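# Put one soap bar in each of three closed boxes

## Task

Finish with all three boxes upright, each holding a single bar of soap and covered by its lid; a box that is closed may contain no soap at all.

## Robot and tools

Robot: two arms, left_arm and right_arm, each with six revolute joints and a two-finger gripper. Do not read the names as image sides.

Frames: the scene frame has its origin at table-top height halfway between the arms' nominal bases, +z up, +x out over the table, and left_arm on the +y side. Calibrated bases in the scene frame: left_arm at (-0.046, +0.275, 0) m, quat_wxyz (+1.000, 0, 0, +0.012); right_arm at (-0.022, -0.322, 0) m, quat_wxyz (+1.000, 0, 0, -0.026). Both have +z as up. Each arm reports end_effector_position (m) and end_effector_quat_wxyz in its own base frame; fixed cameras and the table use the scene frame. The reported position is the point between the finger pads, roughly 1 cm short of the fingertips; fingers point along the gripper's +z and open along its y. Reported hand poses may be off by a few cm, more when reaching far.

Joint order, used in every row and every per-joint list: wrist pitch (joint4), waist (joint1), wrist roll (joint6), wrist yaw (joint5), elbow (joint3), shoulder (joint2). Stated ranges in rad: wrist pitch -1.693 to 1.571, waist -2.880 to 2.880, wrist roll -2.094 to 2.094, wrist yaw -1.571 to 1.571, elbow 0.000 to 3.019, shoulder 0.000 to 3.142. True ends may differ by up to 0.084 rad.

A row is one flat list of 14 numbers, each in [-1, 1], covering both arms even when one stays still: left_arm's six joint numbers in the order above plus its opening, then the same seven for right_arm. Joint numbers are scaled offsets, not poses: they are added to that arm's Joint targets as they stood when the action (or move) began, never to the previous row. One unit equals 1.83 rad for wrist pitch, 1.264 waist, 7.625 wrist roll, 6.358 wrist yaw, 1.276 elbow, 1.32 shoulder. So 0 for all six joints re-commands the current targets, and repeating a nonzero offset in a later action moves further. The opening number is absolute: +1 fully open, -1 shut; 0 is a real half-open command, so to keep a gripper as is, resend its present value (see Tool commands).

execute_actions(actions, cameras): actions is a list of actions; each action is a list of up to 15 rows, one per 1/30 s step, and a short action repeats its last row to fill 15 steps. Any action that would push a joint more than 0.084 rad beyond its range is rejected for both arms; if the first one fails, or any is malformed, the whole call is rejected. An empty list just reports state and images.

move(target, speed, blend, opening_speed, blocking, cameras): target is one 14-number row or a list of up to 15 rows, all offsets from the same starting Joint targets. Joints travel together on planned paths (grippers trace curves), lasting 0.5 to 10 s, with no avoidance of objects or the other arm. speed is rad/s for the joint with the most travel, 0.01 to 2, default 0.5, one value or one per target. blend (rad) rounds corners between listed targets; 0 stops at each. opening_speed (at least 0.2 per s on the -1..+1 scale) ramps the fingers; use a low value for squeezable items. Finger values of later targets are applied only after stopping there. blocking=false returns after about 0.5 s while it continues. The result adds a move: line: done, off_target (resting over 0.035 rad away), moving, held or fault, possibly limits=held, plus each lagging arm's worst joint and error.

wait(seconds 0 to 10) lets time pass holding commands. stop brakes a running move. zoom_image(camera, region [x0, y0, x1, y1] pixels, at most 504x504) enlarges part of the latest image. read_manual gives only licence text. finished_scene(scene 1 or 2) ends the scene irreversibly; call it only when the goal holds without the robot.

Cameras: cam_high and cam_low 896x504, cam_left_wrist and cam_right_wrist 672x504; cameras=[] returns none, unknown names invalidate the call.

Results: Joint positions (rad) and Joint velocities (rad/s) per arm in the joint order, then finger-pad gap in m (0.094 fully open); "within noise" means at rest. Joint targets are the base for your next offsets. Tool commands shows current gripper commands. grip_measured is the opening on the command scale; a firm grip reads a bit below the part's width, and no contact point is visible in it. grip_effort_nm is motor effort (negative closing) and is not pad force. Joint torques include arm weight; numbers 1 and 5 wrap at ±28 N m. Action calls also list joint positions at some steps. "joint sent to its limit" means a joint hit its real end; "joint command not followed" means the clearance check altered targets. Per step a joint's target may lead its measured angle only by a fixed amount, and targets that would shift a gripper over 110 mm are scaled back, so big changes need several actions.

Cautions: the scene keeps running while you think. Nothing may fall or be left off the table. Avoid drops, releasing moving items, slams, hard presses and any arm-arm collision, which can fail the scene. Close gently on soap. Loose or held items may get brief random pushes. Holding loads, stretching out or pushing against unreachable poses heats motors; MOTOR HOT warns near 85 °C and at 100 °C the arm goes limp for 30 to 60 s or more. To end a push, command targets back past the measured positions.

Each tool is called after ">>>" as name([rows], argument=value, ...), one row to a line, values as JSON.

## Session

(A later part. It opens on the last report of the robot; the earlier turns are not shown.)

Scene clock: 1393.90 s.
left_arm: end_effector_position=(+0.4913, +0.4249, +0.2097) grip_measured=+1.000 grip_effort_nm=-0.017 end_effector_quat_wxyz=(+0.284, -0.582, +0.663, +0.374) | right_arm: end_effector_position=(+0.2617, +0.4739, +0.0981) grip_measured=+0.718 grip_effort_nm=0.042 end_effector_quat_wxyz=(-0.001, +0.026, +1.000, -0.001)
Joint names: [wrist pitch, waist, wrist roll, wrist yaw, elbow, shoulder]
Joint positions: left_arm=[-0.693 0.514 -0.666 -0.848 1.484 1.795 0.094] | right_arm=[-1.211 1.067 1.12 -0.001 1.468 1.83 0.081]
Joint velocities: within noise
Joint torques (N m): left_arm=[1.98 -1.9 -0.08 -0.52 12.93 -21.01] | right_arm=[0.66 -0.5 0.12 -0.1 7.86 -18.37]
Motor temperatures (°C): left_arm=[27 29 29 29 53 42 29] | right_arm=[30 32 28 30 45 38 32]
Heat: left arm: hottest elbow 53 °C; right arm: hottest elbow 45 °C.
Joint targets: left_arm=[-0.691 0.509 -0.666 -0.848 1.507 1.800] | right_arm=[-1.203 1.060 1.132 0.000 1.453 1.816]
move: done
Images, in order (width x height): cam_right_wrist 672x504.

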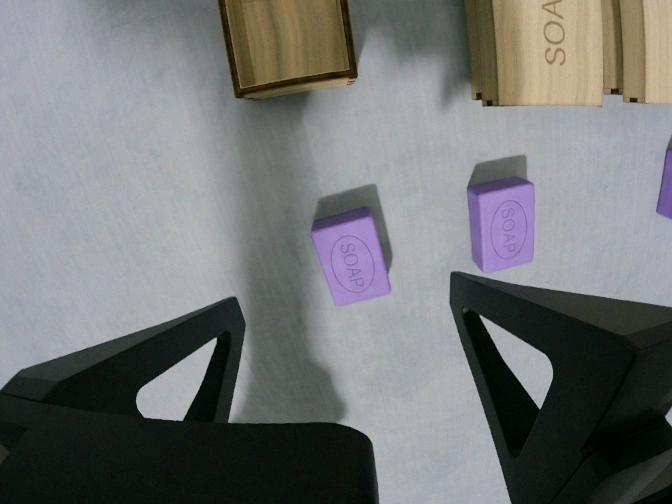

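>>> move(target=[0,0,0,0,0,0,1,0.0426,0.0348,-0.014,0,-0.0494,0.0341,1], speed=0.2, cameras=["cam_right_wrist"])

Scene clock: 1420.47 s.
left_arm: end_effector_position=(+0.4913, +0.4249, +0.2097) grip_measured=+1.000 grip_effort_nm=-0.017 end_effector_quat_wxyz=(+0.284, -0.582, +0.663, +0.374) | right_arm: end_effector_position=(+0.2431, +0.4769, +0.0739) grip_measured=+0.998 grip_effort_nm=0.042 end_effector_quat_wxyz=(+0.002, -0.031, +1.000, +0.004)
Joint names: [wrist pitch, waist, wrist roll, wrist yaw, elbow, shoulder]
Joint positions: left_arm=[-0.693 0.514 -0.666 -0.848 1.484 1.795 0.094] | right_arm=[-1.133 1.1 1.037 -0.001 1.405 1.834 0.094]
Joint velocities: within noise
Joint torques (N m): left_arm=[1.98 -1.96 -0.08 -0.53 12.94 -21.07] | right_arm=[0.75 0.44 -0.07 -0.09 7.68 -14.97]
Motor temperatures (°C): left_arm=[27 29 29 29 53 42 29] | right_arm=[30 32 28 30 44 38 31]
Heat: left arm: hottest elbow 53 °C; right arm: hottest elbow 44 °C.
Joint targets: left_arm=[-0.691 0.509 -0.666 -0.848 1.507 1.800] | right_arm=[-1.125 1.104 1.025 0.000 1.390 1.861]
move: done
Images, in order (width x height): cam_right_wrist 672x504.

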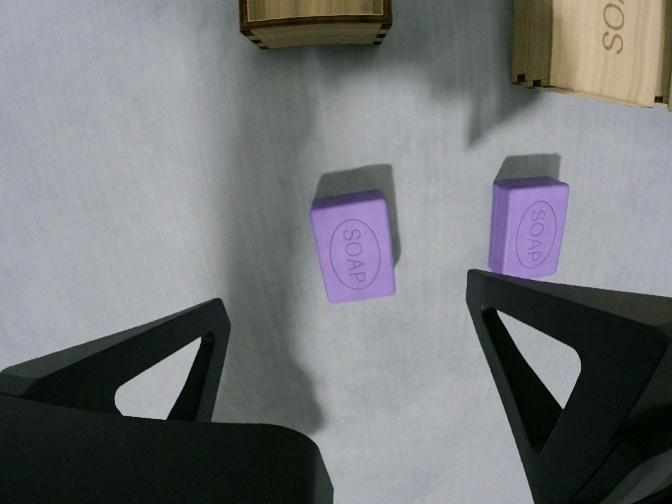

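>>> move([
  [0,0,0,0,0,0,1,0.0333,0.0047,0,0,-0.0282,0.0189,1],
  [0,0,0,0,0,0,1,0.0738,0.0047,0,0,-0.0533,0.053,1],
], speed=0.15, cameras=["cam_right_wrist"])

Scene clock: 1448.37 s.
left_arm: end_effector_position=(+0.4913, +0.4249, +0.2097) grip_measured=+1.000 grip_effort_nm=-0.012 end_effector_quat_wxyz=(+0.284, -0.582, +0.663, +0.374) | right_arm: end_effector_position=(+0.2402, +0.4749, +0.0132) grip_measured=+0.998 grip_effort_nm=0.037 end_effector_quat_wxyz=(+0.000, -0.033, +0.999, +0.001)
Joint names: [wrist pitch, waist, wrist roll, wrist yaw, elbow, shoulder]
Joint positions: left_arm=[-0.693 0.514 -0.666 -0.848 1.484 1.795 0.094] | right_arm=[-0.998 1.103 1.037 -0.001 1.335 1.906 0.094]
Joint velocities: within noise
Joint torques (N m): left_arm=[1.96 -1.96 -0.08 -0.52 12.94 -21.01] | right_arm=[0.7 0.73 -0.09 -0.1 7.17 -15.5]
Motor temperatures (°C): left_arm=[27 28 29 29 53 42 29] | right_arm=[30 32 28 30 44 36 31]
Heat: left arm: hottest elbow 53 °C; right arm: hottest elbow 44 °C.
Joint targets: left_arm=[-0.691 0.509 -0.666 -0.848 1.507 1.800] | right_arm=[-0.990 1.110 1.025 0.000 1.322 1.931]
move: done
Images, in order (width x height): cam_right_wrist 672x504.

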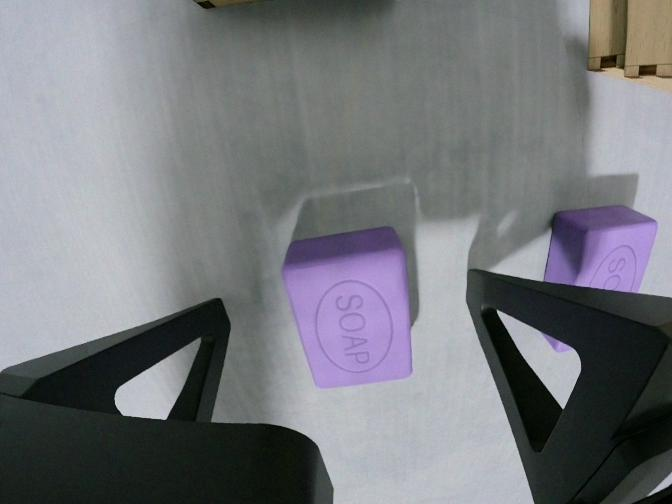

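>>> move(target=[0,0,0,0,0,0,1,0,0,0,0,0,0,-0.3], opening_speed=0.5, cameras=["cam_right_wrist"])

Scene clock: 1457.30 s.
left_arm: end_effector_position=(+0.4913, +0.4249, +0.2097) grip_measured=+1.000 grip_effort_nm=-0.012 end_effector_quat_wxyz=(+0.284, -0.582, +0.663, +0.374) | right_arm: end_effector_position=(+0.2403, +0.4750, +0.0132) grip_measured=-0.216 grip_effort_nm=-1.038 end_effector_quat_wxyz=(+0.000, -0.033, +0.999, +0.001)
Joint names: [wrist pitch, waist, wrist roll, wrist yaw, elbow, shoulder]
Joint positions: left_arm=[-0.693 0.514 -0.666 -0.848 1.484 1.795 0.094] | right_arm=[-0.998 1.103 1.037 -0.001 1.335 1.906 0.037]
Joint velocities: within noise
Joint torques (N m): left_arm=[1.98 -1.96 -0.08 -0.53 12.94 -21.07] | right_arm=[0.68 0.73 -0.1 -0.09 7.17 -15.44]
Motor temperatures (°C): left_arm=[27 28 29 29 53 42 29] | right_arm=[30 32 28 30 44 36 31]
Heat: left arm: hottest elbow 53 °C; right arm: hottest elbow 44 °C.
Joint targets: left_arm=[-0.691 0.509 -0.666 -0.848 1.507 1.800] | right_arm=[-0.989 1.110 1.025 0.000 1.322 1.931]
move: done
Images, in order (width x height): cam_right_wrist 672x504.

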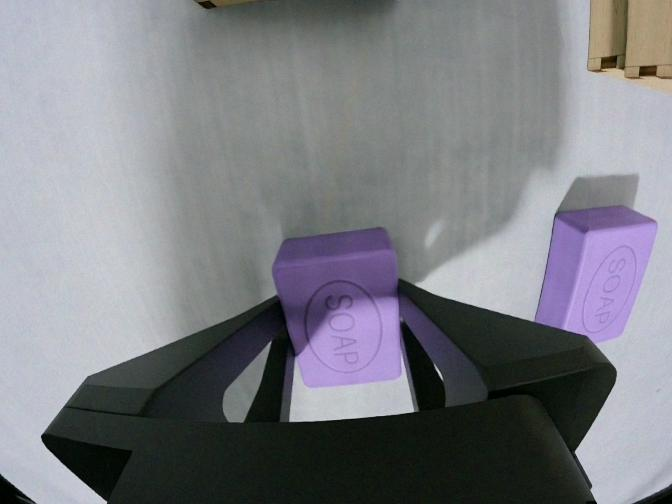

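>>> move([
  [0,0,0,0,0,0,1,0,0,0,0,0,0,0.2],
  [0,0,0,0,0,0,1,-0.0246,0,0,0,0.0603,-0.0366,0.2],
  [0,0,0,0,0,0,1,-0.0246,0,0,0,0.0603,-0.0366,-0.3],
], opening_speed=0.5, speed=0.1, cameras=["cam_right_wrist"])

Scene clock: 1495.83 s.
left_arm: end_effector_position=(+0.4913, +0.4249, +0.2097) grip_measured=+1.000 grip_effort_nm=-0.012 end_effector_quat_wxyz=(+0.284, -0.582, +0.663, +0.374) | right_arm: end_effector_position=(+0.2404, +0.4753, +0.0239) grip_measured=-0.242 grip_effort_nm=-1.038 end_effector_quat_wxyz=(-0.001, -0.033, +0.999, -0.001)
Joint names: [wrist pitch, waist, wrist roll, wrist yaw, elbow, shoulder]
Joint positions: left_arm=[-0.693 0.514 -0.666 -0.848 1.484 1.795 0.094] | right_arm=[-1.027 1.103 1.037 -0.001 1.349 1.894 0.036]
Joint velocities: within noise
Joint torques (N m): left_arm=[1.98 -2.02 -0.08 -0.53 12.94 -21.01] | right_arm=[0.09 0.73 -0.09 -0.1 12.6 -18.32]
Motor temperatures (°C): left_arm=[27 28 29 29 53 42 29] | right_arm=[30 32 28 30 43 37 32]
Heat: left arm: hottest elbow 53 °C; right arm: hottest elbow 43 °C.
Joint targets: left_arm=[-0.691 0.509 -0.666 -0.848 1.507 1.800] | right_arm=[-1.035 1.110 1.025 0.000 1.399 1.883]
move: off_target (right_arm); target 3's new numbers were sent with right_arm's elbow 0.050 rad from that target; right_arm: the elbow is farthest, 0.050 rad from its target
Images, in order (width x height): cam_right_wrist 672x504.

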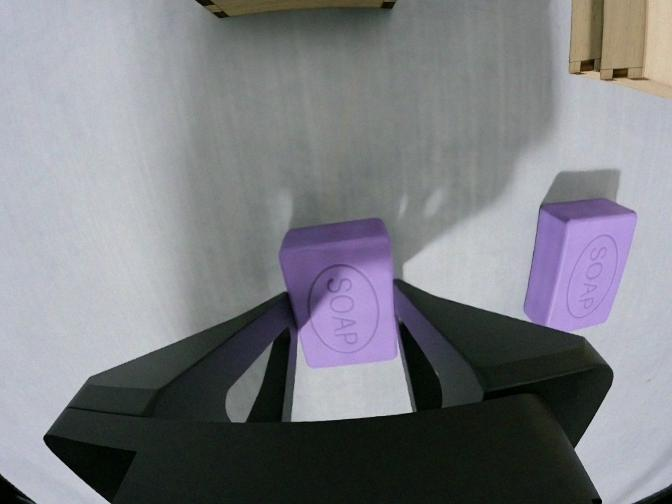

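>>> move([
  [0,0,0,0,0,0,1,-0.0967,0,0,0,0.0713,-0.0652,-0.3],
  [0,0,0,0,0,0,1,-0.1557,-0.1804,-0.0121,0,0.319,0.1135,-0.3],
], speed=[0.2,0.3], cameras=["cam_right_wrist","cam_high"])

>>> zoom_image(camera="cam_high", region=[385, 190, 445, 240])

>>> zoom_image(camera="cam_right_wrist", region=[200, 120, 460, 380])

Scene clock: 1511.60 s.
left_arm: end_effector_position=(+0.4913, +0.4249, +0.2097) grip_measured=+1.000 grip_effort_nm=-0.007 end_effector_quat_wxyz=(+0.284, -0.582, +0.663, +0.374) | right_arm: end_effector_position=(+0.3895, +0.4710, +0.1015) grip_measured=-0.246 grip_effort_nm=-1.077 end_effector_quat_wxyz=(-0.001, +0.032, +0.999, +0.000)
Joint names: [wrist pitch, waist, wrist roll, wrist yaw, elbow, shoulder]
Joint positions: left_arm=[-0.693 0.514 -0.666 -0.848 1.484 1.795 0.094] | right_arm=[-1.312 0.88 0.945 -0.001 1.744 2.004 0.035]
Joint velocities: within noise
Joint torques (N m): left_arm=[1.96 -2.02 -0.08 -0.53 12.96 -21.07] | right_arm=[0.13 0.26 -0.09 -0.1 14.71 -17.79]
Motor temperatures (°C): left_arm=[27 28 29 29 54 42 29] | right_arm=[30 32 28 30 47 36 32]
Heat: left arm: hottest elbow 54 °C; right arm: hottest elbow 47 °C.
Joint targets: left_arm=[-0.691 0.509 -0.666 -0.848 1.507 1.800] | right_arm=[-1.320 0.882 0.933 0.000 1.806 2.032]
move: off_target (right_arm); right_arm: the elbow is farthest, 0.062 rad from its target
Images, in order (width x height): cam_high 896x504, cam_right_wrist 672x504.

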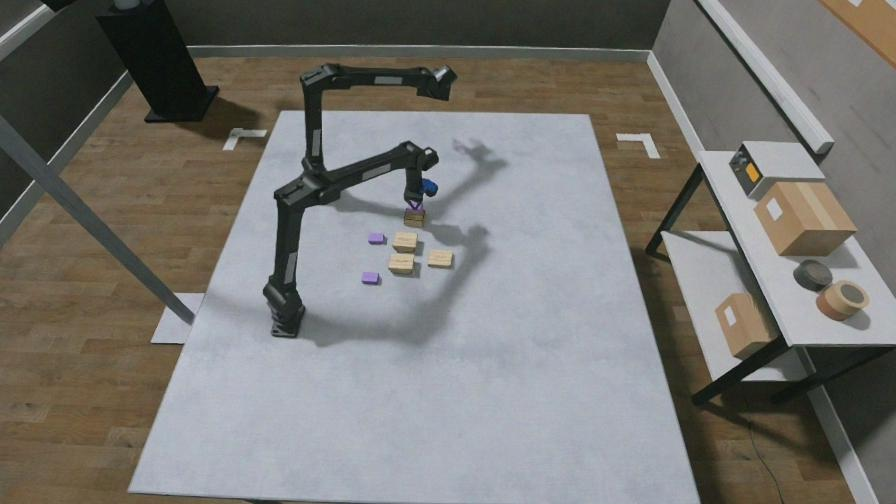

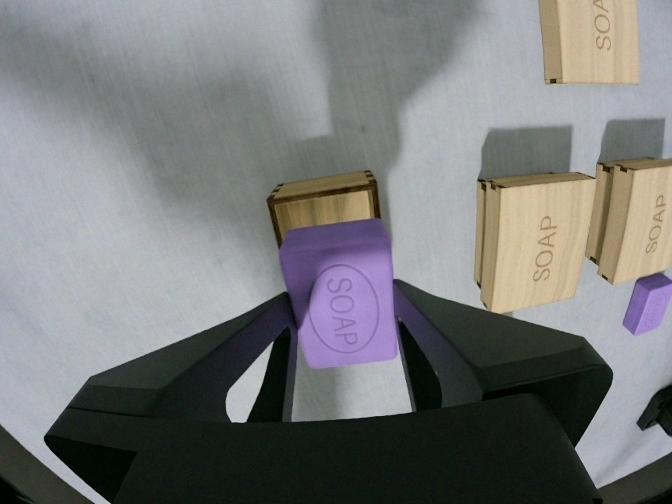

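Scaled by 8.400 from the camera's 896x504 image, which has a finer 1280x720 frame.

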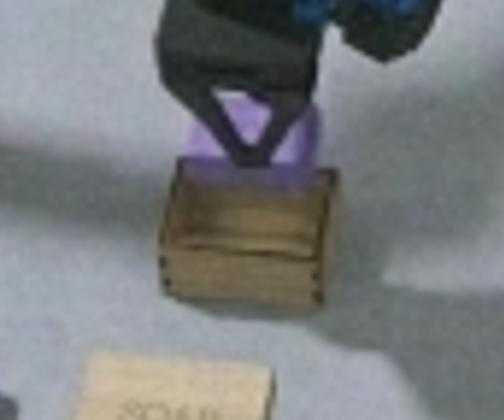

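Scaled by 1.938 from the camera's 672x504 image, which has a finer 960x720 frame.

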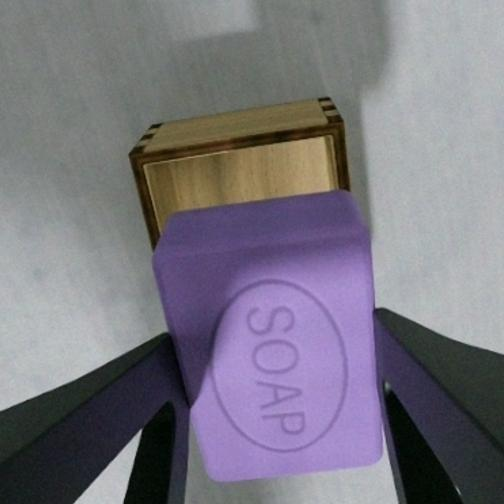

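>>> move(target=[0,0,0,0,0,0,1,0.0464,0.0127,0,0,-0.0862,0.0197,-0.3], speed=0.15, cameras=["cam_right_wrist","cam_high"])

>>> zoom_image(camera="cam_high", region=[385, 190, 445, 240])

>>> zoom_image(camera="cam_right_wrist", region=[200, 120, 460, 380])

Scene clock: 1529.80 s.
left_arm: end_effector_position=(+0.4913, +0.4249, +0.2097) grip_measured=+1.000 grip_effort_nm=-0.012 end_effector_quat_wxyz=(+0.284, -0.582, +0.663, +0.374) | right_arm: end_effector_position=(+0.3862, +0.4773, +0.0706) grip_measured=-0.246 grip_effort_nm=-1.082 end_effector_quat_wxyz=(+0.000, +0.027, +1.000, +0.001)
Joint names: [wrist pitch, waist, wrist roll, wrist yaw, elbow, shoulder]
Joint positions: left_arm=[-0.693 0.514 -0.666 -0.848 1.484 1.795 0.094] | right_arm=[-1.243 0.891 0.944 -0.001 1.708 2.034 0.035]
Joint velocities: within noise
Joint torques (N m): left_arm=[1.96 -1.96 -0.08 -0.53 12.94 -21.01] | right_arm=[0.69 0.73 -0.09 -0.11 8.28 -18.02]
Motor temperatures (°C): left_arm=[27 28 29 29 54 42 29] | right_arm=[30 32 28 30 48 38 32]
Heat: left arm: hottest elbow 54 °C; right arm: hottest elbow 48 °C.
Joint targets: left_arm=[-0.691 0.509 -0.666 -0.848 1.507 1.800] | right_arm=[-1.235 0.898 0.933 0.000 1.696 2.058]
move: done
Images, in order (width x height): cam_high 896x504, cam_right_wrist 672x504.

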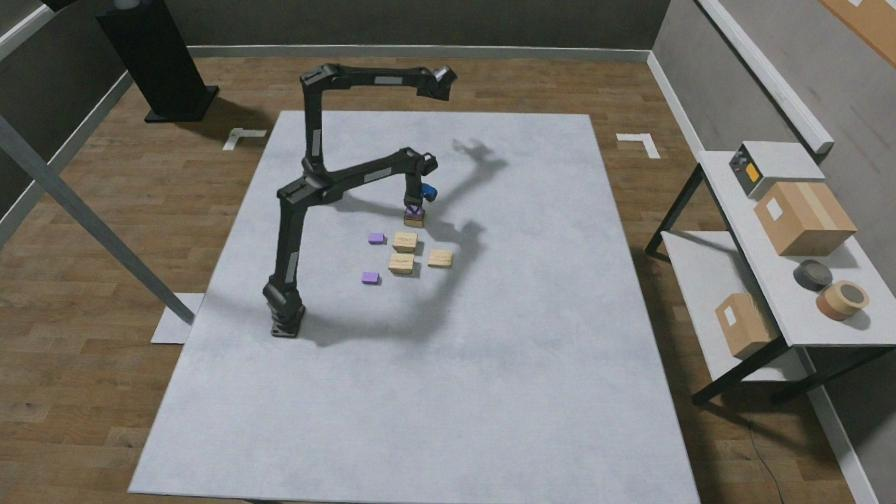

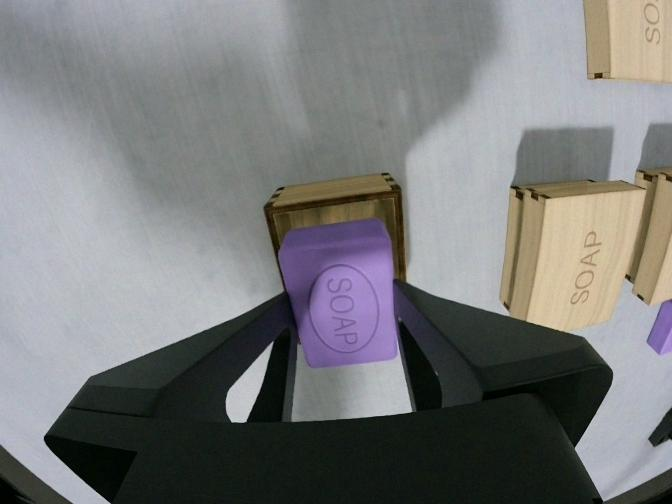

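Scaled by 8.400 from the camera's 896x504 image, which has a finer 1280x720 frame.

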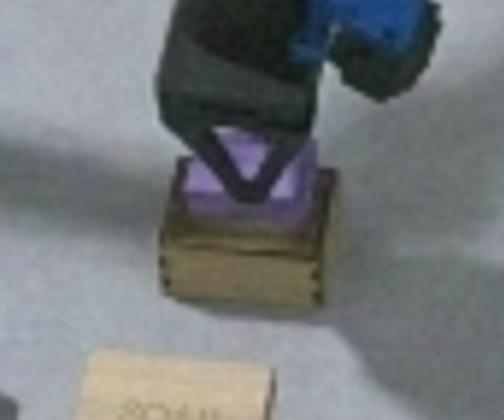

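Scaled by 1.938 from the camera's 672x504 image, which has a finer 960x720 frame.

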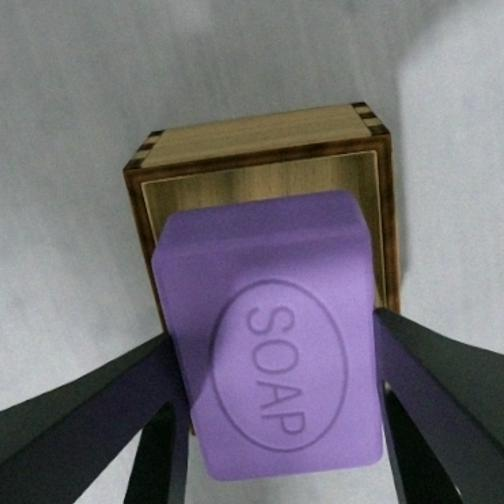

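>>> move([
  [0,0,0,0,0,0,1,0,0.0024,0,0,0,0,-0.3],
  [0,0,0,0,0,0,1,0.0388,0.0024,0,0,-0.0313,0.0265,-0.3],
], speed=0.07, cameras=["cam_right_wrist"])

>>> zoom_image(camera="cam_right_wrist", region=[200, 120, 460, 380])

Scene clock: 1547.30 s.
left_arm: end_effector_position=(+0.4913, +0.4249, +0.2097) grip_measured=+1.000 grip_effort_nm=-0.017 end_effector_quat_wxyz=(+0.284, -0.582, +0.663, +0.374) | right_arm: end_effector_position=(+0.3855, +0.4782, +0.0382) grip_measured=-0.246 grip_effort_nm=-1.077 end_effector_quat_wxyz=(+0.000, +0.026, +1.000, +0.001)
Joint names: [wrist pitch, waist, wrist roll, wrist yaw, elbow, shoulder]
Joint positions: left_arm=[-0.693 0.514 -0.666 -0.848 1.484 1.795 0.094] | right_arm=[-1.172 0.893 0.944 -0.001 1.669 2.066 0.035]
Joint velocities: within noise
Joint torques (N m): left_arm=[1.98 -2.02 -0.08 -0.53 12.93 -21.07] | right_arm=[0.64 0.85 -0.09 -0.1 7.94 -18.32]
Motor temperatures (°C): left_arm=[27 28 29 29 54 42 29] | right_arm=[30 32 28 30 47 36 32]
Heat: left arm: hottest elbow 54 °C; right arm: hottest elbow 47 °C.
Joint targets: left_arm=[-0.691 0.509 -0.666 -0.848 1.507 1.800] | right_arm=[-1.164 0.901 0.933 0.000 1.656 2.093]
move: done
Images, in order (width x height): cam_right_wrist 672x504.

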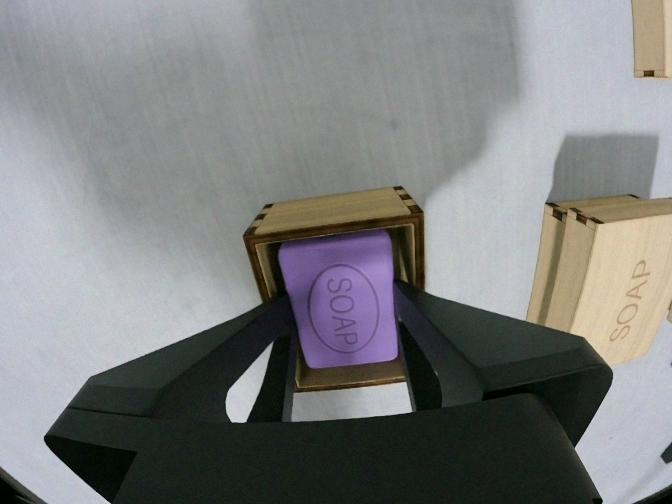

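Scaled by 1.938 from the camera's 672x504 image, which has a finer 960x720 frame.

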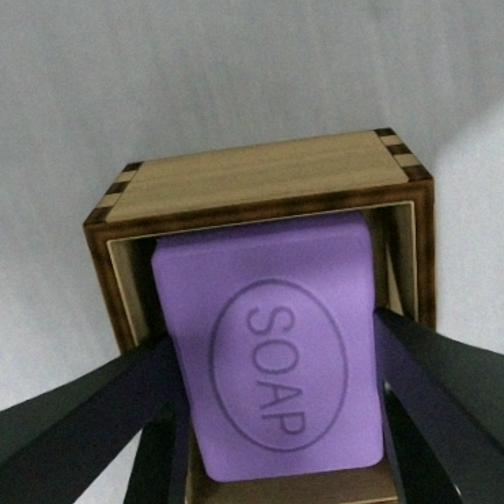

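>>> move([
  [0,0,0,0,0,0,1,0.0044,0,0,0,-0.0034,0.0035,-0.3],
  [0,0,0,0,0,0,1,0.0044,0,0,0,-0.0034,0.0035,-0.16],
], speed=0.05, opening_speed=0.2, cameras=["cam_right_wrist"])

>>> zoom_image(camera="cam_right_wrist", region=[200, 120, 460, 380])

Scene clock: 1558.47 s.
left_arm: end_effector_position=(+0.4913, +0.4249, +0.2097) grip_measured=+1.000 grip_effort_nm=-0.012 end_effector_quat_wxyz=(+0.284, -0.582, +0.663, +0.374) | right_arm: end_effector_position=(+0.3864, +0.4794, +0.0366) grip_measured=-0.163 grip_effort_nm=0.037 end_effector_quat_wxyz=(+0.002, +0.026, +1.000, +0.003)
Joint names: [wrist pitch, waist, wrist roll, wrist yaw, elbow, shoulder]
Joint positions: left_arm=[-0.693 0.514 -0.666 -0.848 1.484 1.795 0.094] | right_arm=[-1.165 0.893 0.944 -0.001 1.669 2.068 0.039]
Joint velocities: within noise
Joint torques (N m): left_arm=[1.98 -2.02 -0.08 -0.53 12.94 -21.13] | right_arm=[0.72 0.85 -0.09 -0.1 7.57 -18.08]
Motor temperatures (°C): left_arm=[27 28 29 29 54 42 29] | right_arm=[30 32 28 30 46 37 32]
Heat: left arm: hottest elbow 54 °C; right arm: hottest elbow 46 °C.
Joint targets: left_arm=[-0.691 0.509 -0.666 -0.848 1.507 1.800] | right_arm=[-1.156 0.901 0.933 0.000 1.652 2.098]
move: done
Images, in order (width x height): cam_right_wrist 672x504.

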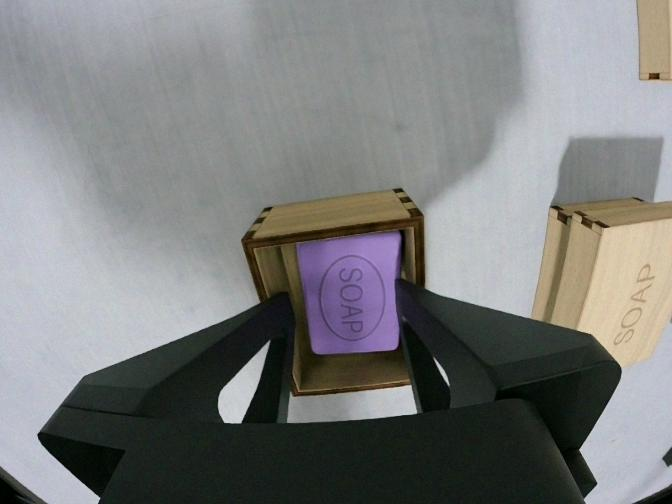

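Scaled by 1.938 from the camera's 672x504 image, which has a finer 960x720 frame.

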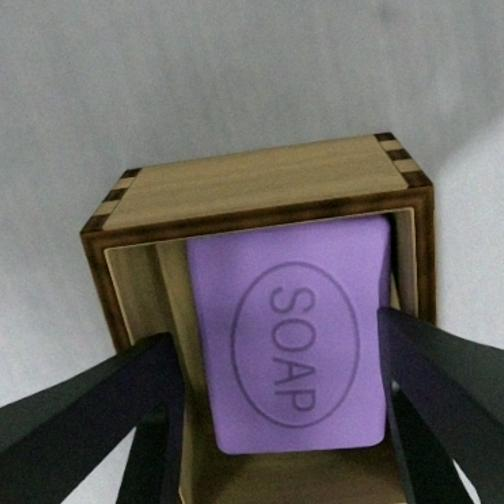

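>>> move([
  [0,0,0,0,0,0,1,-0.0093,0,0,0,0.0525,-0.0288,-0.16],
  [0,0,0,0,0,0,1,-0.0361,0,0,0,0.0776,-0.0413,-0.16],
  [0,0,0,0,0,0,1,-0.0907,0,0,0,0.1262,-0.0705,-0.16],
  [0,0,0,0,0,0,1,-0.0546,-0.303,-0.046,0,-0.0329,-0.1341,0.72],
], speed=[0.1,0.1,0.15,0.4], blend=[0.01,0.01,0.01,0])

>>> zoom_image(camera="cam_high", region=[375, 190, 455, 280])

Scene clock: 1577.13 s.
left_arm: end_effector_position=(+0.4913, +0.4249, +0.2097) grip_measured=+1.000 grip_effort_nm=-0.012 end_effector_quat_wxyz=(+0.284, -0.582, +0.663, +0.374) | right_arm: end_effector_position=(+0.5088, +0.2852, +0.0976) grip_measured=+0.718 grip_effort_nm=0.032 end_effector_quat_wxyz=(-0.002, +0.041, +0.999, -0.001)
Joint names: [wrist pitch, waist, wrist roll, wrist yaw, elbow, shoulder]
Joint positions: left_arm=[-0.693 0.514 -0.666 -0.848 1.484 1.795 0.094] | right_arm=[-1.264 0.511 0.594 -0.001 1.625 1.935 0.081]
Joint velocities: within noise
Joint torques (N m): left_arm=[1.99 -1.96 -0.08 -0.53 12.94 -21.01] | right_arm=[0.68 0.73 -0.09 -0.11 8.08 -20.13]
Motor temperatures (°C): left_arm=[27 28 29 29 54 42 29] | right_arm=[30 32 28 30 46 37 31]
Heat: left arm: hottest elbow 54 °C; right arm: hottest elbow 46 °C.
Joint targets: left_arm=[-0.691 0.509 -0.666 -0.848 1.507 1.800] | right_arm=[-1.255 0.518 0.582 0.000 1.610 1.921]
move: done

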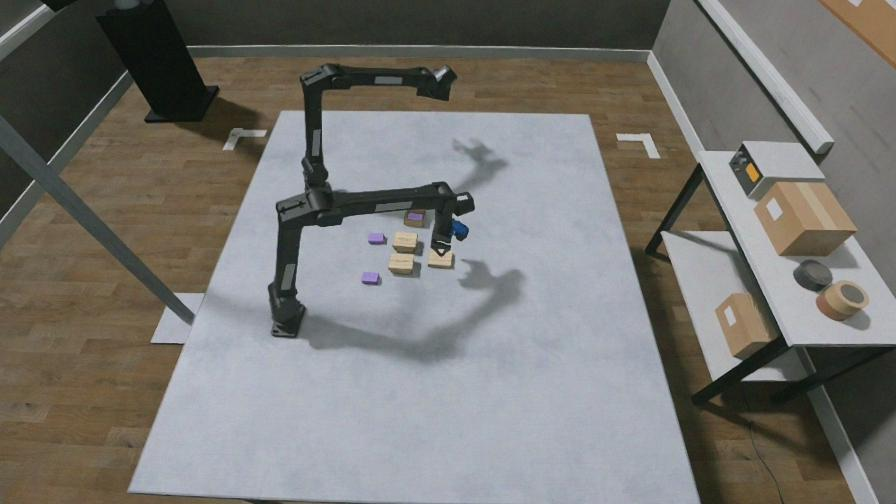

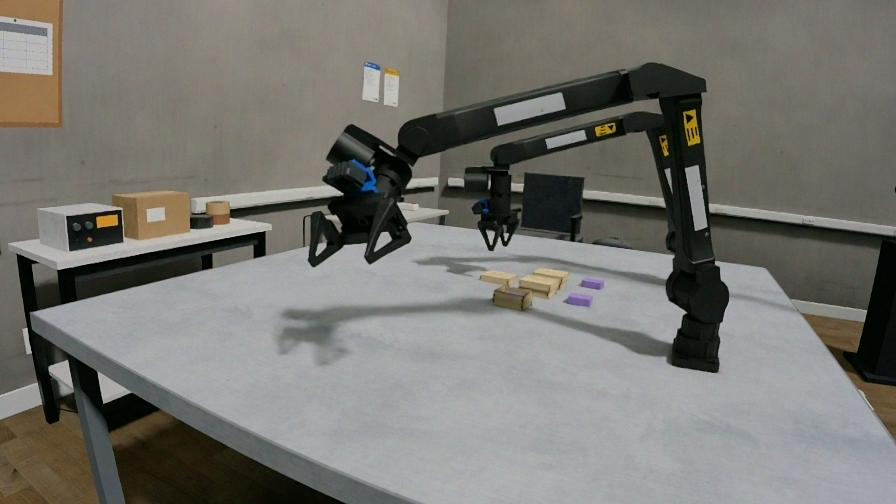

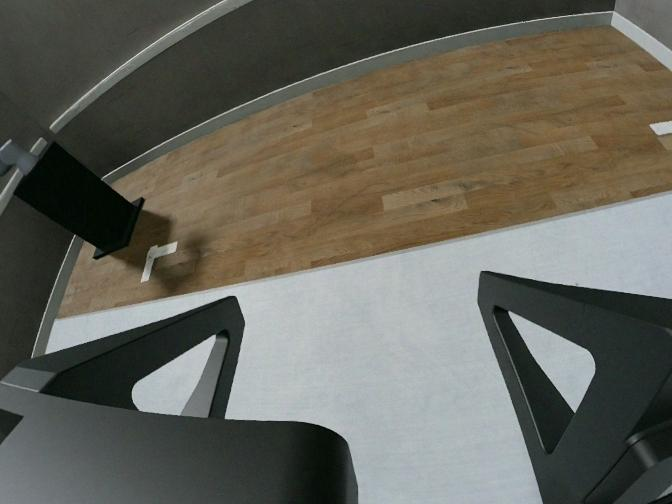

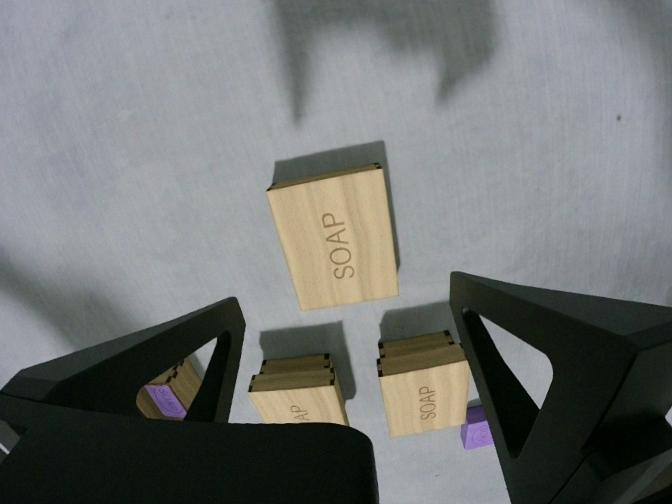

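Scaled by 5.600 from the camera's 896x504 image, which has a finer 1280x720 frame.

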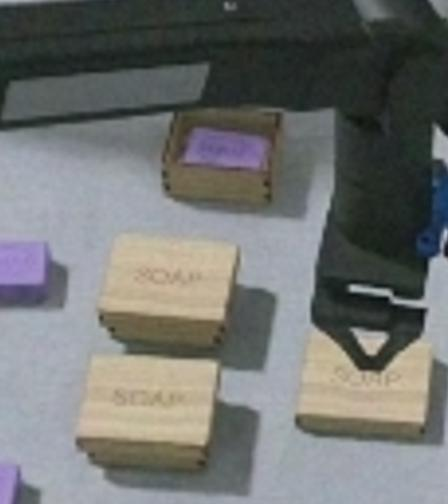

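>>> move([
  [0,0,0,0,0,0,1,0,0.0119,0,0,0,0,1],
  [0,0,0,0,0,0,1,0.066,0.0119,0,0,-0.0556,0.0629,1],
  [0,0,0,0,0,0,1,0.1077,0.0119,0,0,-0.0839,0.097,1],
], speed=[0.1,0.2,0.1], cameras=["cam_right_wrist"])

Scene clock: 1592.87 s.
left_arm: end_effector_position=(+0.4913, +0.4249, +0.2097) grip_measured=+1.000 grip_effort_nm=-0.007 end_effector_quat_wxyz=(+0.284, -0.582, +0.663, +0.374) | right_arm: end_effector_position=(+0.5030, +0.2916, +0.0103) grip_measured=+0.998 grip_effort_nm=0.037 end_effector_quat_wxyz=(-0.001, +0.034, +0.999, +0.000)
Joint names: [wrist pitch, waist, wrist roll, wrist yaw, elbow, shoulder]
Joint positions: left_arm=[-0.693 0.514 -0.666 -0.848 1.484 1.795 0.094] | right_arm=[-1.067 0.526 0.593 -0.001 1.516 2.022 0.094]
Joint velocities: within noise
Joint torques (N m): left_arm=[1.96 -2.02 -0.09 -0.53 12.94 -21.07] | right_arm=[0.64 0.73 -0.09 -0.11 7.53 -17.32]
Motor temperatures (°C): left_arm=[27 28 29 29 54 42 29] | right_arm=[30 32 28 30 45 38 31]
Heat: left arm: hottest elbow 54 °C; right arm: hottest elbow 45 °C.
Joint targets: left_arm=[-0.691 0.509 -0.666 -0.848 1.507 1.800] | right_arm=[-1.058 0.533 0.582 0.000 1.503 2.049]
move: done
Images, in order (width x height): cam_right_wrist 672x504.

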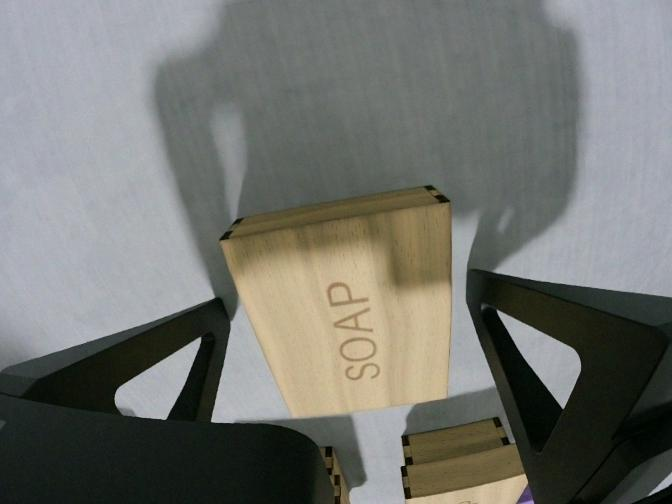

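>>> move(target=[0,0,0,0,0,0,1,0,0,0,0,0,0,0.2], opening_speed=0.5, cameras=["cam_right_wrist"])

Scene clock: 1601.50 s.
left_arm: end_effector_position=(+0.4913, +0.4249, +0.2097) grip_measured=+1.000 grip_effort_nm=-0.012 end_effector_quat_wxyz=(+0.284, -0.582, +0.663, +0.374) | right_arm: end_effector_position=(+0.5030, +0.2916, +0.0103) grip_measured=+0.372 grip_effort_nm=-1.062 end_effector_quat_wxyz=(-0.001, +0.034, +0.999, +0.000)
Joint names: [wrist pitch, waist, wrist roll, wrist yaw, elbow, shoulder]
Joint positions: left_arm=[-0.693 0.514 -0.666 -0.848 1.484 1.795 0.094] | right_arm=[-1.067 0.526 0.593 -0.001 1.516 2.022 0.064]
Joint velocities: within noise
Joint torques (N m): left_arm=[1.98 -1.96 -0.08 -0.53 12.94 -21.07] | right_arm=[0.69 0.73 -0.09 -0.11 7.49 -17.26]
Motor temperatures (°C): left_arm=[27 28 29 29 54 42 29] | right_arm=[30 32 28 30 45 38 31]
Heat: left arm: hottest elbow 54 °C; right arm: hottest elbow 45 °C.
Joint targets: left_arm=[-0.691 0.509 -0.666 -0.848 1.507 1.800] | right_arm=[-1.058 0.533 0.582 0.000 1.503 2.049]
move: done
Images, in order (width x height): cam_right_wrist 672x504.

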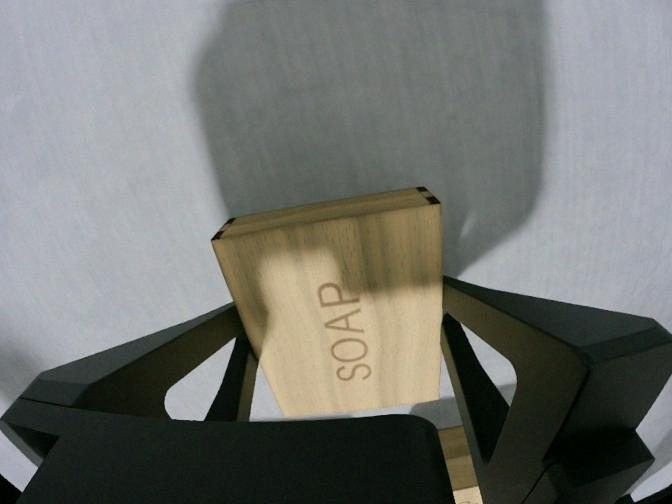

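>>> move([
  [0,0,0,0,0,0,1,-0.0044,0,0,0,0.0494,-0.028,0.2],
  [0,0,0,0,0,0,1,-0.1169,0,0,0,0.134,-0.097,0.2],
  [0,0,0,0,0,0,1,-0.1432,0.2896,0.0504,0,0.243,-0.0068,0.2],
  [0,0,0,0,0,0,1,-0.0973,0.2896,0.0504,0,0.1513,0.0098,0.2],
], speed=[0.1,0.2,0.35,0.15], cameras=["cam_right_wrist","cam_high"])

>>> zoom_image(camera="cam_right_wrist", region=[200, 120, 460, 300])

>>> zoom_image(camera="cam_high", region=[385, 190, 445, 240])

Scene clock: 1638.90 s.
left_arm: end_effector_position=(+0.4913, +0.4249, +0.2097) grip_measured=+1.000 grip_effort_nm=-0.012 end_effector_quat_wxyz=(+0.284, -0.582, +0.663, +0.374) | right_arm: end_effector_position=(+0.3789, +0.4827, +0.0695) grip_measured=+0.372 grip_effort_nm=-1.072 end_effector_quat_wxyz=(-0.001, +0.025, +1.000, -0.001)
Joint names: [wrist pitch, waist, wrist roll, wrist yaw, elbow, shoulder]
Joint positions: left_arm=[-0.693 0.514 -0.666 -0.848 1.484 1.795 0.094] | right_arm=[-1.245 0.906 0.955 -0.001 1.709 2.037 0.064]
Joint velocities: within noise
Joint torques (N m): left_arm=[1.96 -1.96 -0.08 -0.52 12.93 -21.01] | right_arm=[0.62 -0.56 0.12 -0.1 8.13 -18.43]
Motor temperatures (°C): left_arm=[27 28 29 29 54 42 29] | right_arm=[30 32 28 30 46 39 32]
Heat: left arm: hottest elbow 54 °C; right arm: hottest elbow 46 °C.
Joint targets: left_arm=[-0.691 0.509 -0.666 -0.848 1.507 1.800] | right_arm=[-1.236 0.899 0.967 0.000 1.696 2.062]
move: done
Images, in order (width x height): cam_high 896x504, cam_right_wrist 672x504.

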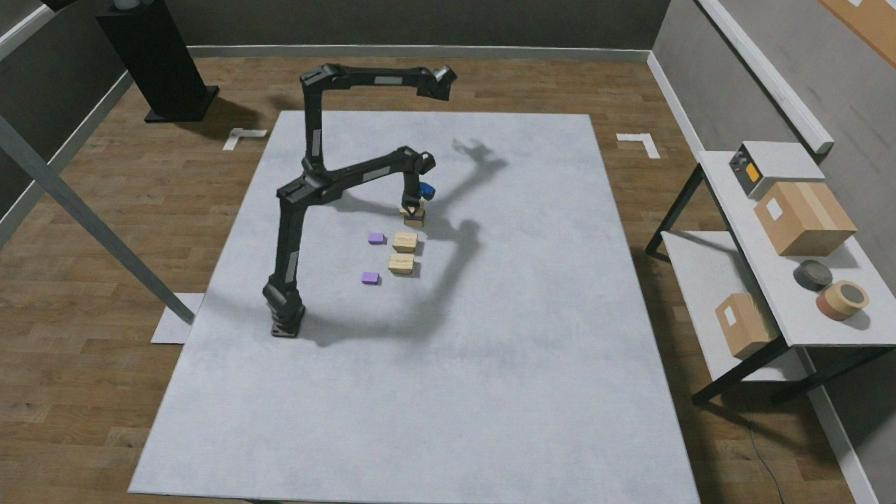

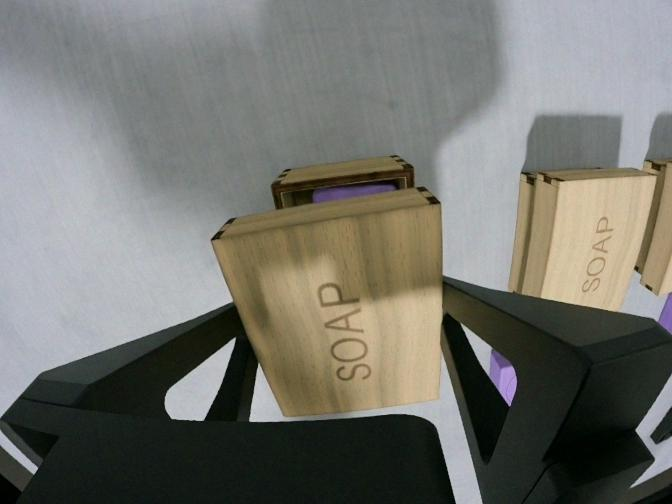

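Scaled by 1.938 from the camera's 672x504 image, which has a finer 960x720 frame.

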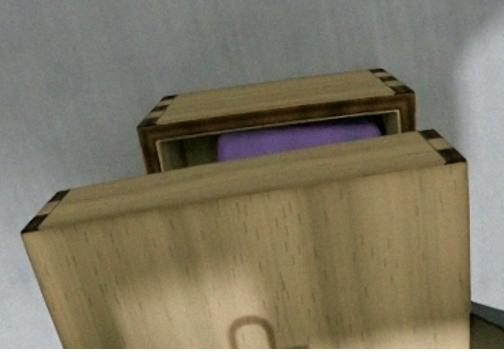

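Scaled by 8.400 from the camera's 896x504 image, which has a finer 1280x720 frame.

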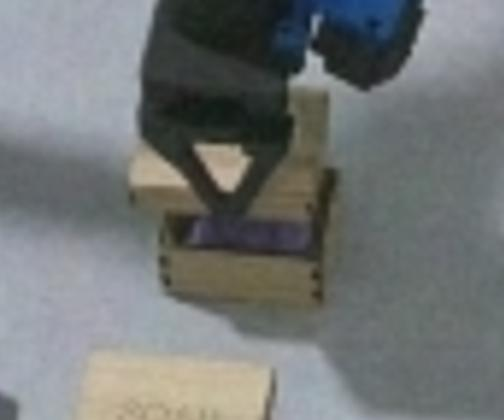

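>>> move(target=[0,0,0,0,0,0,1,0,-0.0119,0.0028,0,0,0,0.2], speed=0.1, cameras=["cam_right_wrist"])

>>> zoom_image(camera="cam_right_wrist", region=[200, 120, 460, 300])

Scene clock: 1661.63 s.
left_arm: end_effector_position=(+0.4913, +0.4249, +0.2097) grip_measured=+1.000 grip_effort_nm=-0.012 end_effector_quat_wxyz=(+0.284, -0.582, +0.663, +0.374) | right_arm: end_effector_position=(+0.3862, +0.4769, +0.0695) grip_measured=+0.372 grip_effort_nm=-1.082 end_effector_quat_wxyz=(-0.001, +0.043, +0.999, -0.001)
Joint names: [wrist pitch, waist, wrist roll, wrist yaw, elbow, shoulder]
Joint positions: left_arm=[-0.693 0.514 -0.666 -0.848 1.484 1.795 0.094] | right_arm=[-1.245 0.891 0.976 -0.001 1.709 2.037 0.064]
Joint velocities: within noise
Joint torques (N m): left_arm=[1.96 -2.02 -0.08 -0.52 12.94 -21.07] | right_arm=[0.69 -0.5 0.12 -0.1 8.2 -18.32]
Motor temperatures (°C): left_arm=[27 28 29 29 54 42 29] | right_arm=[30 32 28 30 45 39 32]
Heat: left arm: hottest elbow 54 °C; right arm: hottest elbow 45 °C.
Joint targets: left_arm=[-0.691 0.509 -0.666 -0.848 1.507 1.800] | right_arm=[-1.237 0.884 0.988 0.000 1.696 2.062]
move: done
Images, in order (width x height): cam_right_wrist 672x504.

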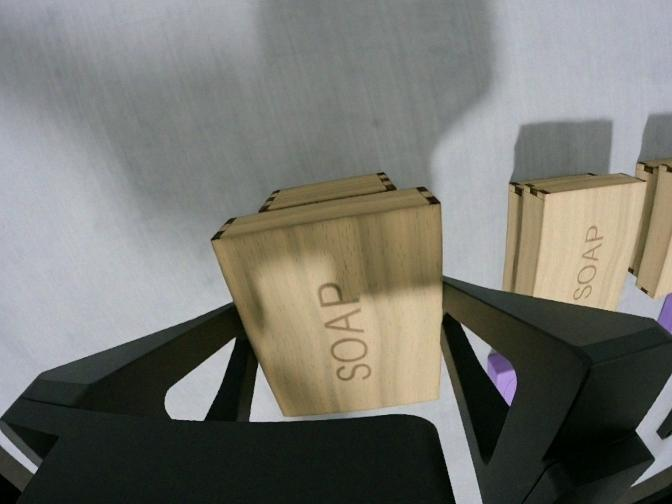

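Scaled by 1.938 from the camera's 672x504 image, which has a finer 960x720 frame.

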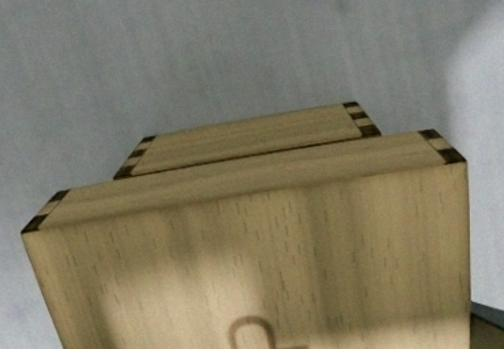

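>>> move([
  [0,0,0,0,0,0,1,0,0.0158,0.0006,0,0,0,0.2],
  [0,0,0,0,0,0,1,0.0175,0.0158,0.0006,0,-0.0125,0.0121,0.2],
], speed=0.07, cameras=["cam_right_wrist"])

>>> zoom_image(camera="cam_right_wrist", region=[200, 120, 460, 300])

Scene clock: 1683.43 s.
left_arm: end_effector_position=(+0.4913, +0.4249, +0.2097) grip_measured=+1.000 grip_effort_nm=-0.007 end_effector_quat_wxyz=(+0.284, -0.582, +0.663, +0.374) | right_arm: end_effector_position=(+0.3839, +0.4804, +0.0561) grip_measured=+0.372 grip_effort_nm=-1.077 end_effector_quat_wxyz=(+0.000, +0.042, +0.999, +0.001)
Joint names: [wrist pitch, waist, wrist roll, wrist yaw, elbow, shoulder]
Joint positions: left_arm=[-0.693 0.514 -0.666 -0.848 1.484 1.795 0.094] | right_arm=[-1.213 0.897 0.981 -0.001 1.694 2.05 0.064]
Joint velocities: within noise
Joint torques (N m): left_arm=[1.98 -1.96 -0.08 -0.52 12.94 -21.01] | right_arm=[0.62 0.73 0.12 -0.09 8.05 -18.37]
Motor temperatures (°C): left_arm=[27 28 29 29 54 42 29] | right_arm=[30 32 28 30 44 39 32]
Heat: left arm: hottest elbow 54 °C; right arm: hottest elbow 44 °C.
Joint targets: left_arm=[-0.691 0.509 -0.666 -0.848 1.507 1.800] | right_arm=[-1.204 0.904 0.993 0.000 1.680 2.078]
move: done
Images, in order (width x height): cam_right_wrist 672x504.

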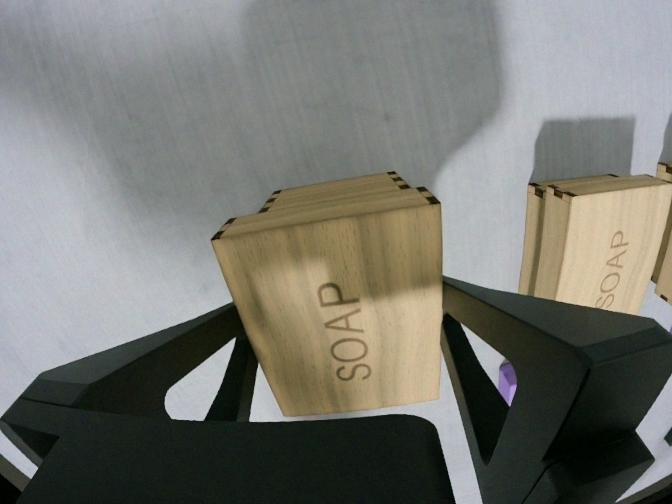

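Scaled by 1.938 from the camera's 672x504 image, which has a finer 960x720 frame.

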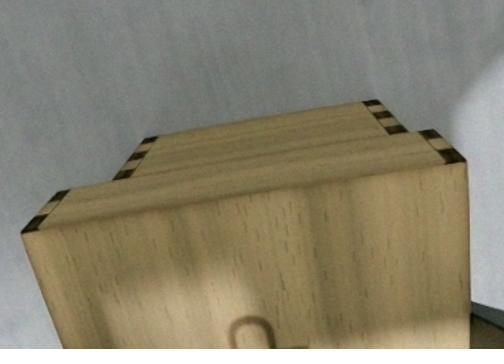

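>>> move([
  [0,0,0,0,0,0,1,0,-0.0127,0,0,0,0,0.2],
  [0,0,0,0,0,0,1,0.0115,-0.0127,0,0,-0.0125,0.0045,0.2],
], speed=0.05, cameras=["cam_right_wrist"])

>>> zoom_image(camera="cam_right_wrist", region=[200, 120, 460, 300])

>>> zoom_image(camera="cam_low", region=[480, 265, 550, 315])

Scene clock: 1710.63 s.
left_arm: end_effector_position=(+0.4913, +0.4249, +0.2097) grip_measured=+1.000 grip_effort_nm=-0.017 end_effector_quat_wxyz=(+0.284, -0.582, +0.663, +0.374) | right_arm: end_effector_position=(+0.3842, +0.4789, +0.0482) grip_measured=+0.372 grip_effort_nm=-1.087 end_effector_quat_wxyz=(+0.001, +0.043, +0.999, +0.001)
Joint names: [wrist pitch, waist, wrist roll, wrist yaw, elbow, shoulder]
Joint positions: left_arm=[-0.693 0.514 -0.666 -0.848 1.484 1.795 0.094] | right_arm=[-1.192 0.895 0.981 -0.001 1.678 2.054 0.064]
Joint velocities: within noise
Joint torques (N m): left_arm=[1.98 -1.96 -0.08 -0.53 12.94 -21.01] | right_arm=[0.77 -0.56 0.12 -0.09 7.91 -18.55]
Motor temperatures (°C): left_arm=[27 28 29 29 54 42 29] | right_arm=[30 32 28 30 43 39 33]
Heat: left arm: hottest elbow 54 °C; right arm: hottest elbow 43 °C.
Joint targets: left_arm=[-0.691 0.509 -0.666 -0.848 1.507 1.800] | right_arm=[-1.183 0.888 0.992 0.000 1.664 2.084]
move: done
Images, in order (width x height): cam_right_wrist 672x504.

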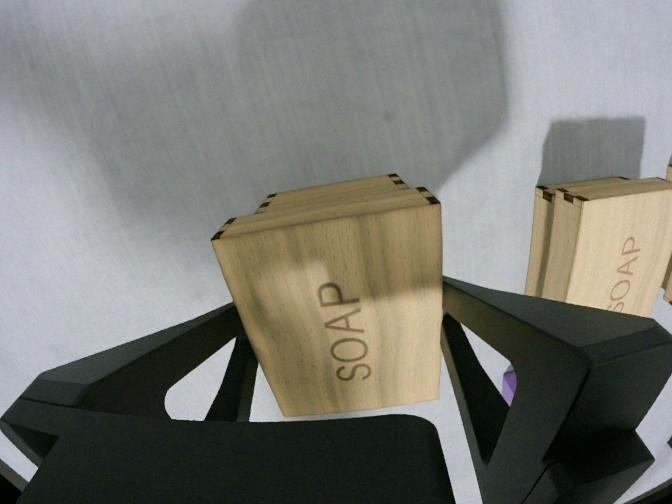

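Scaled by 1.938 from the camera's 672x504 image, which has a finer 960x720 frame.

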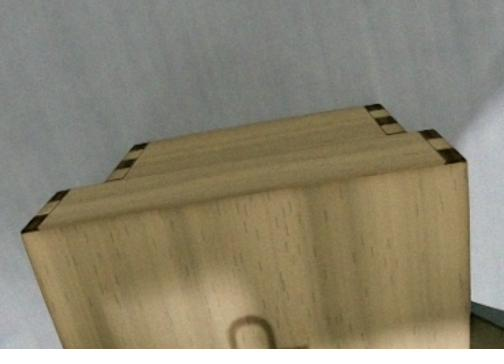

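This scene's latest camera images include none from cam_low. They are from: cam_right_wrist. cam_low's image comes with the result of a call that names it in "cameras".


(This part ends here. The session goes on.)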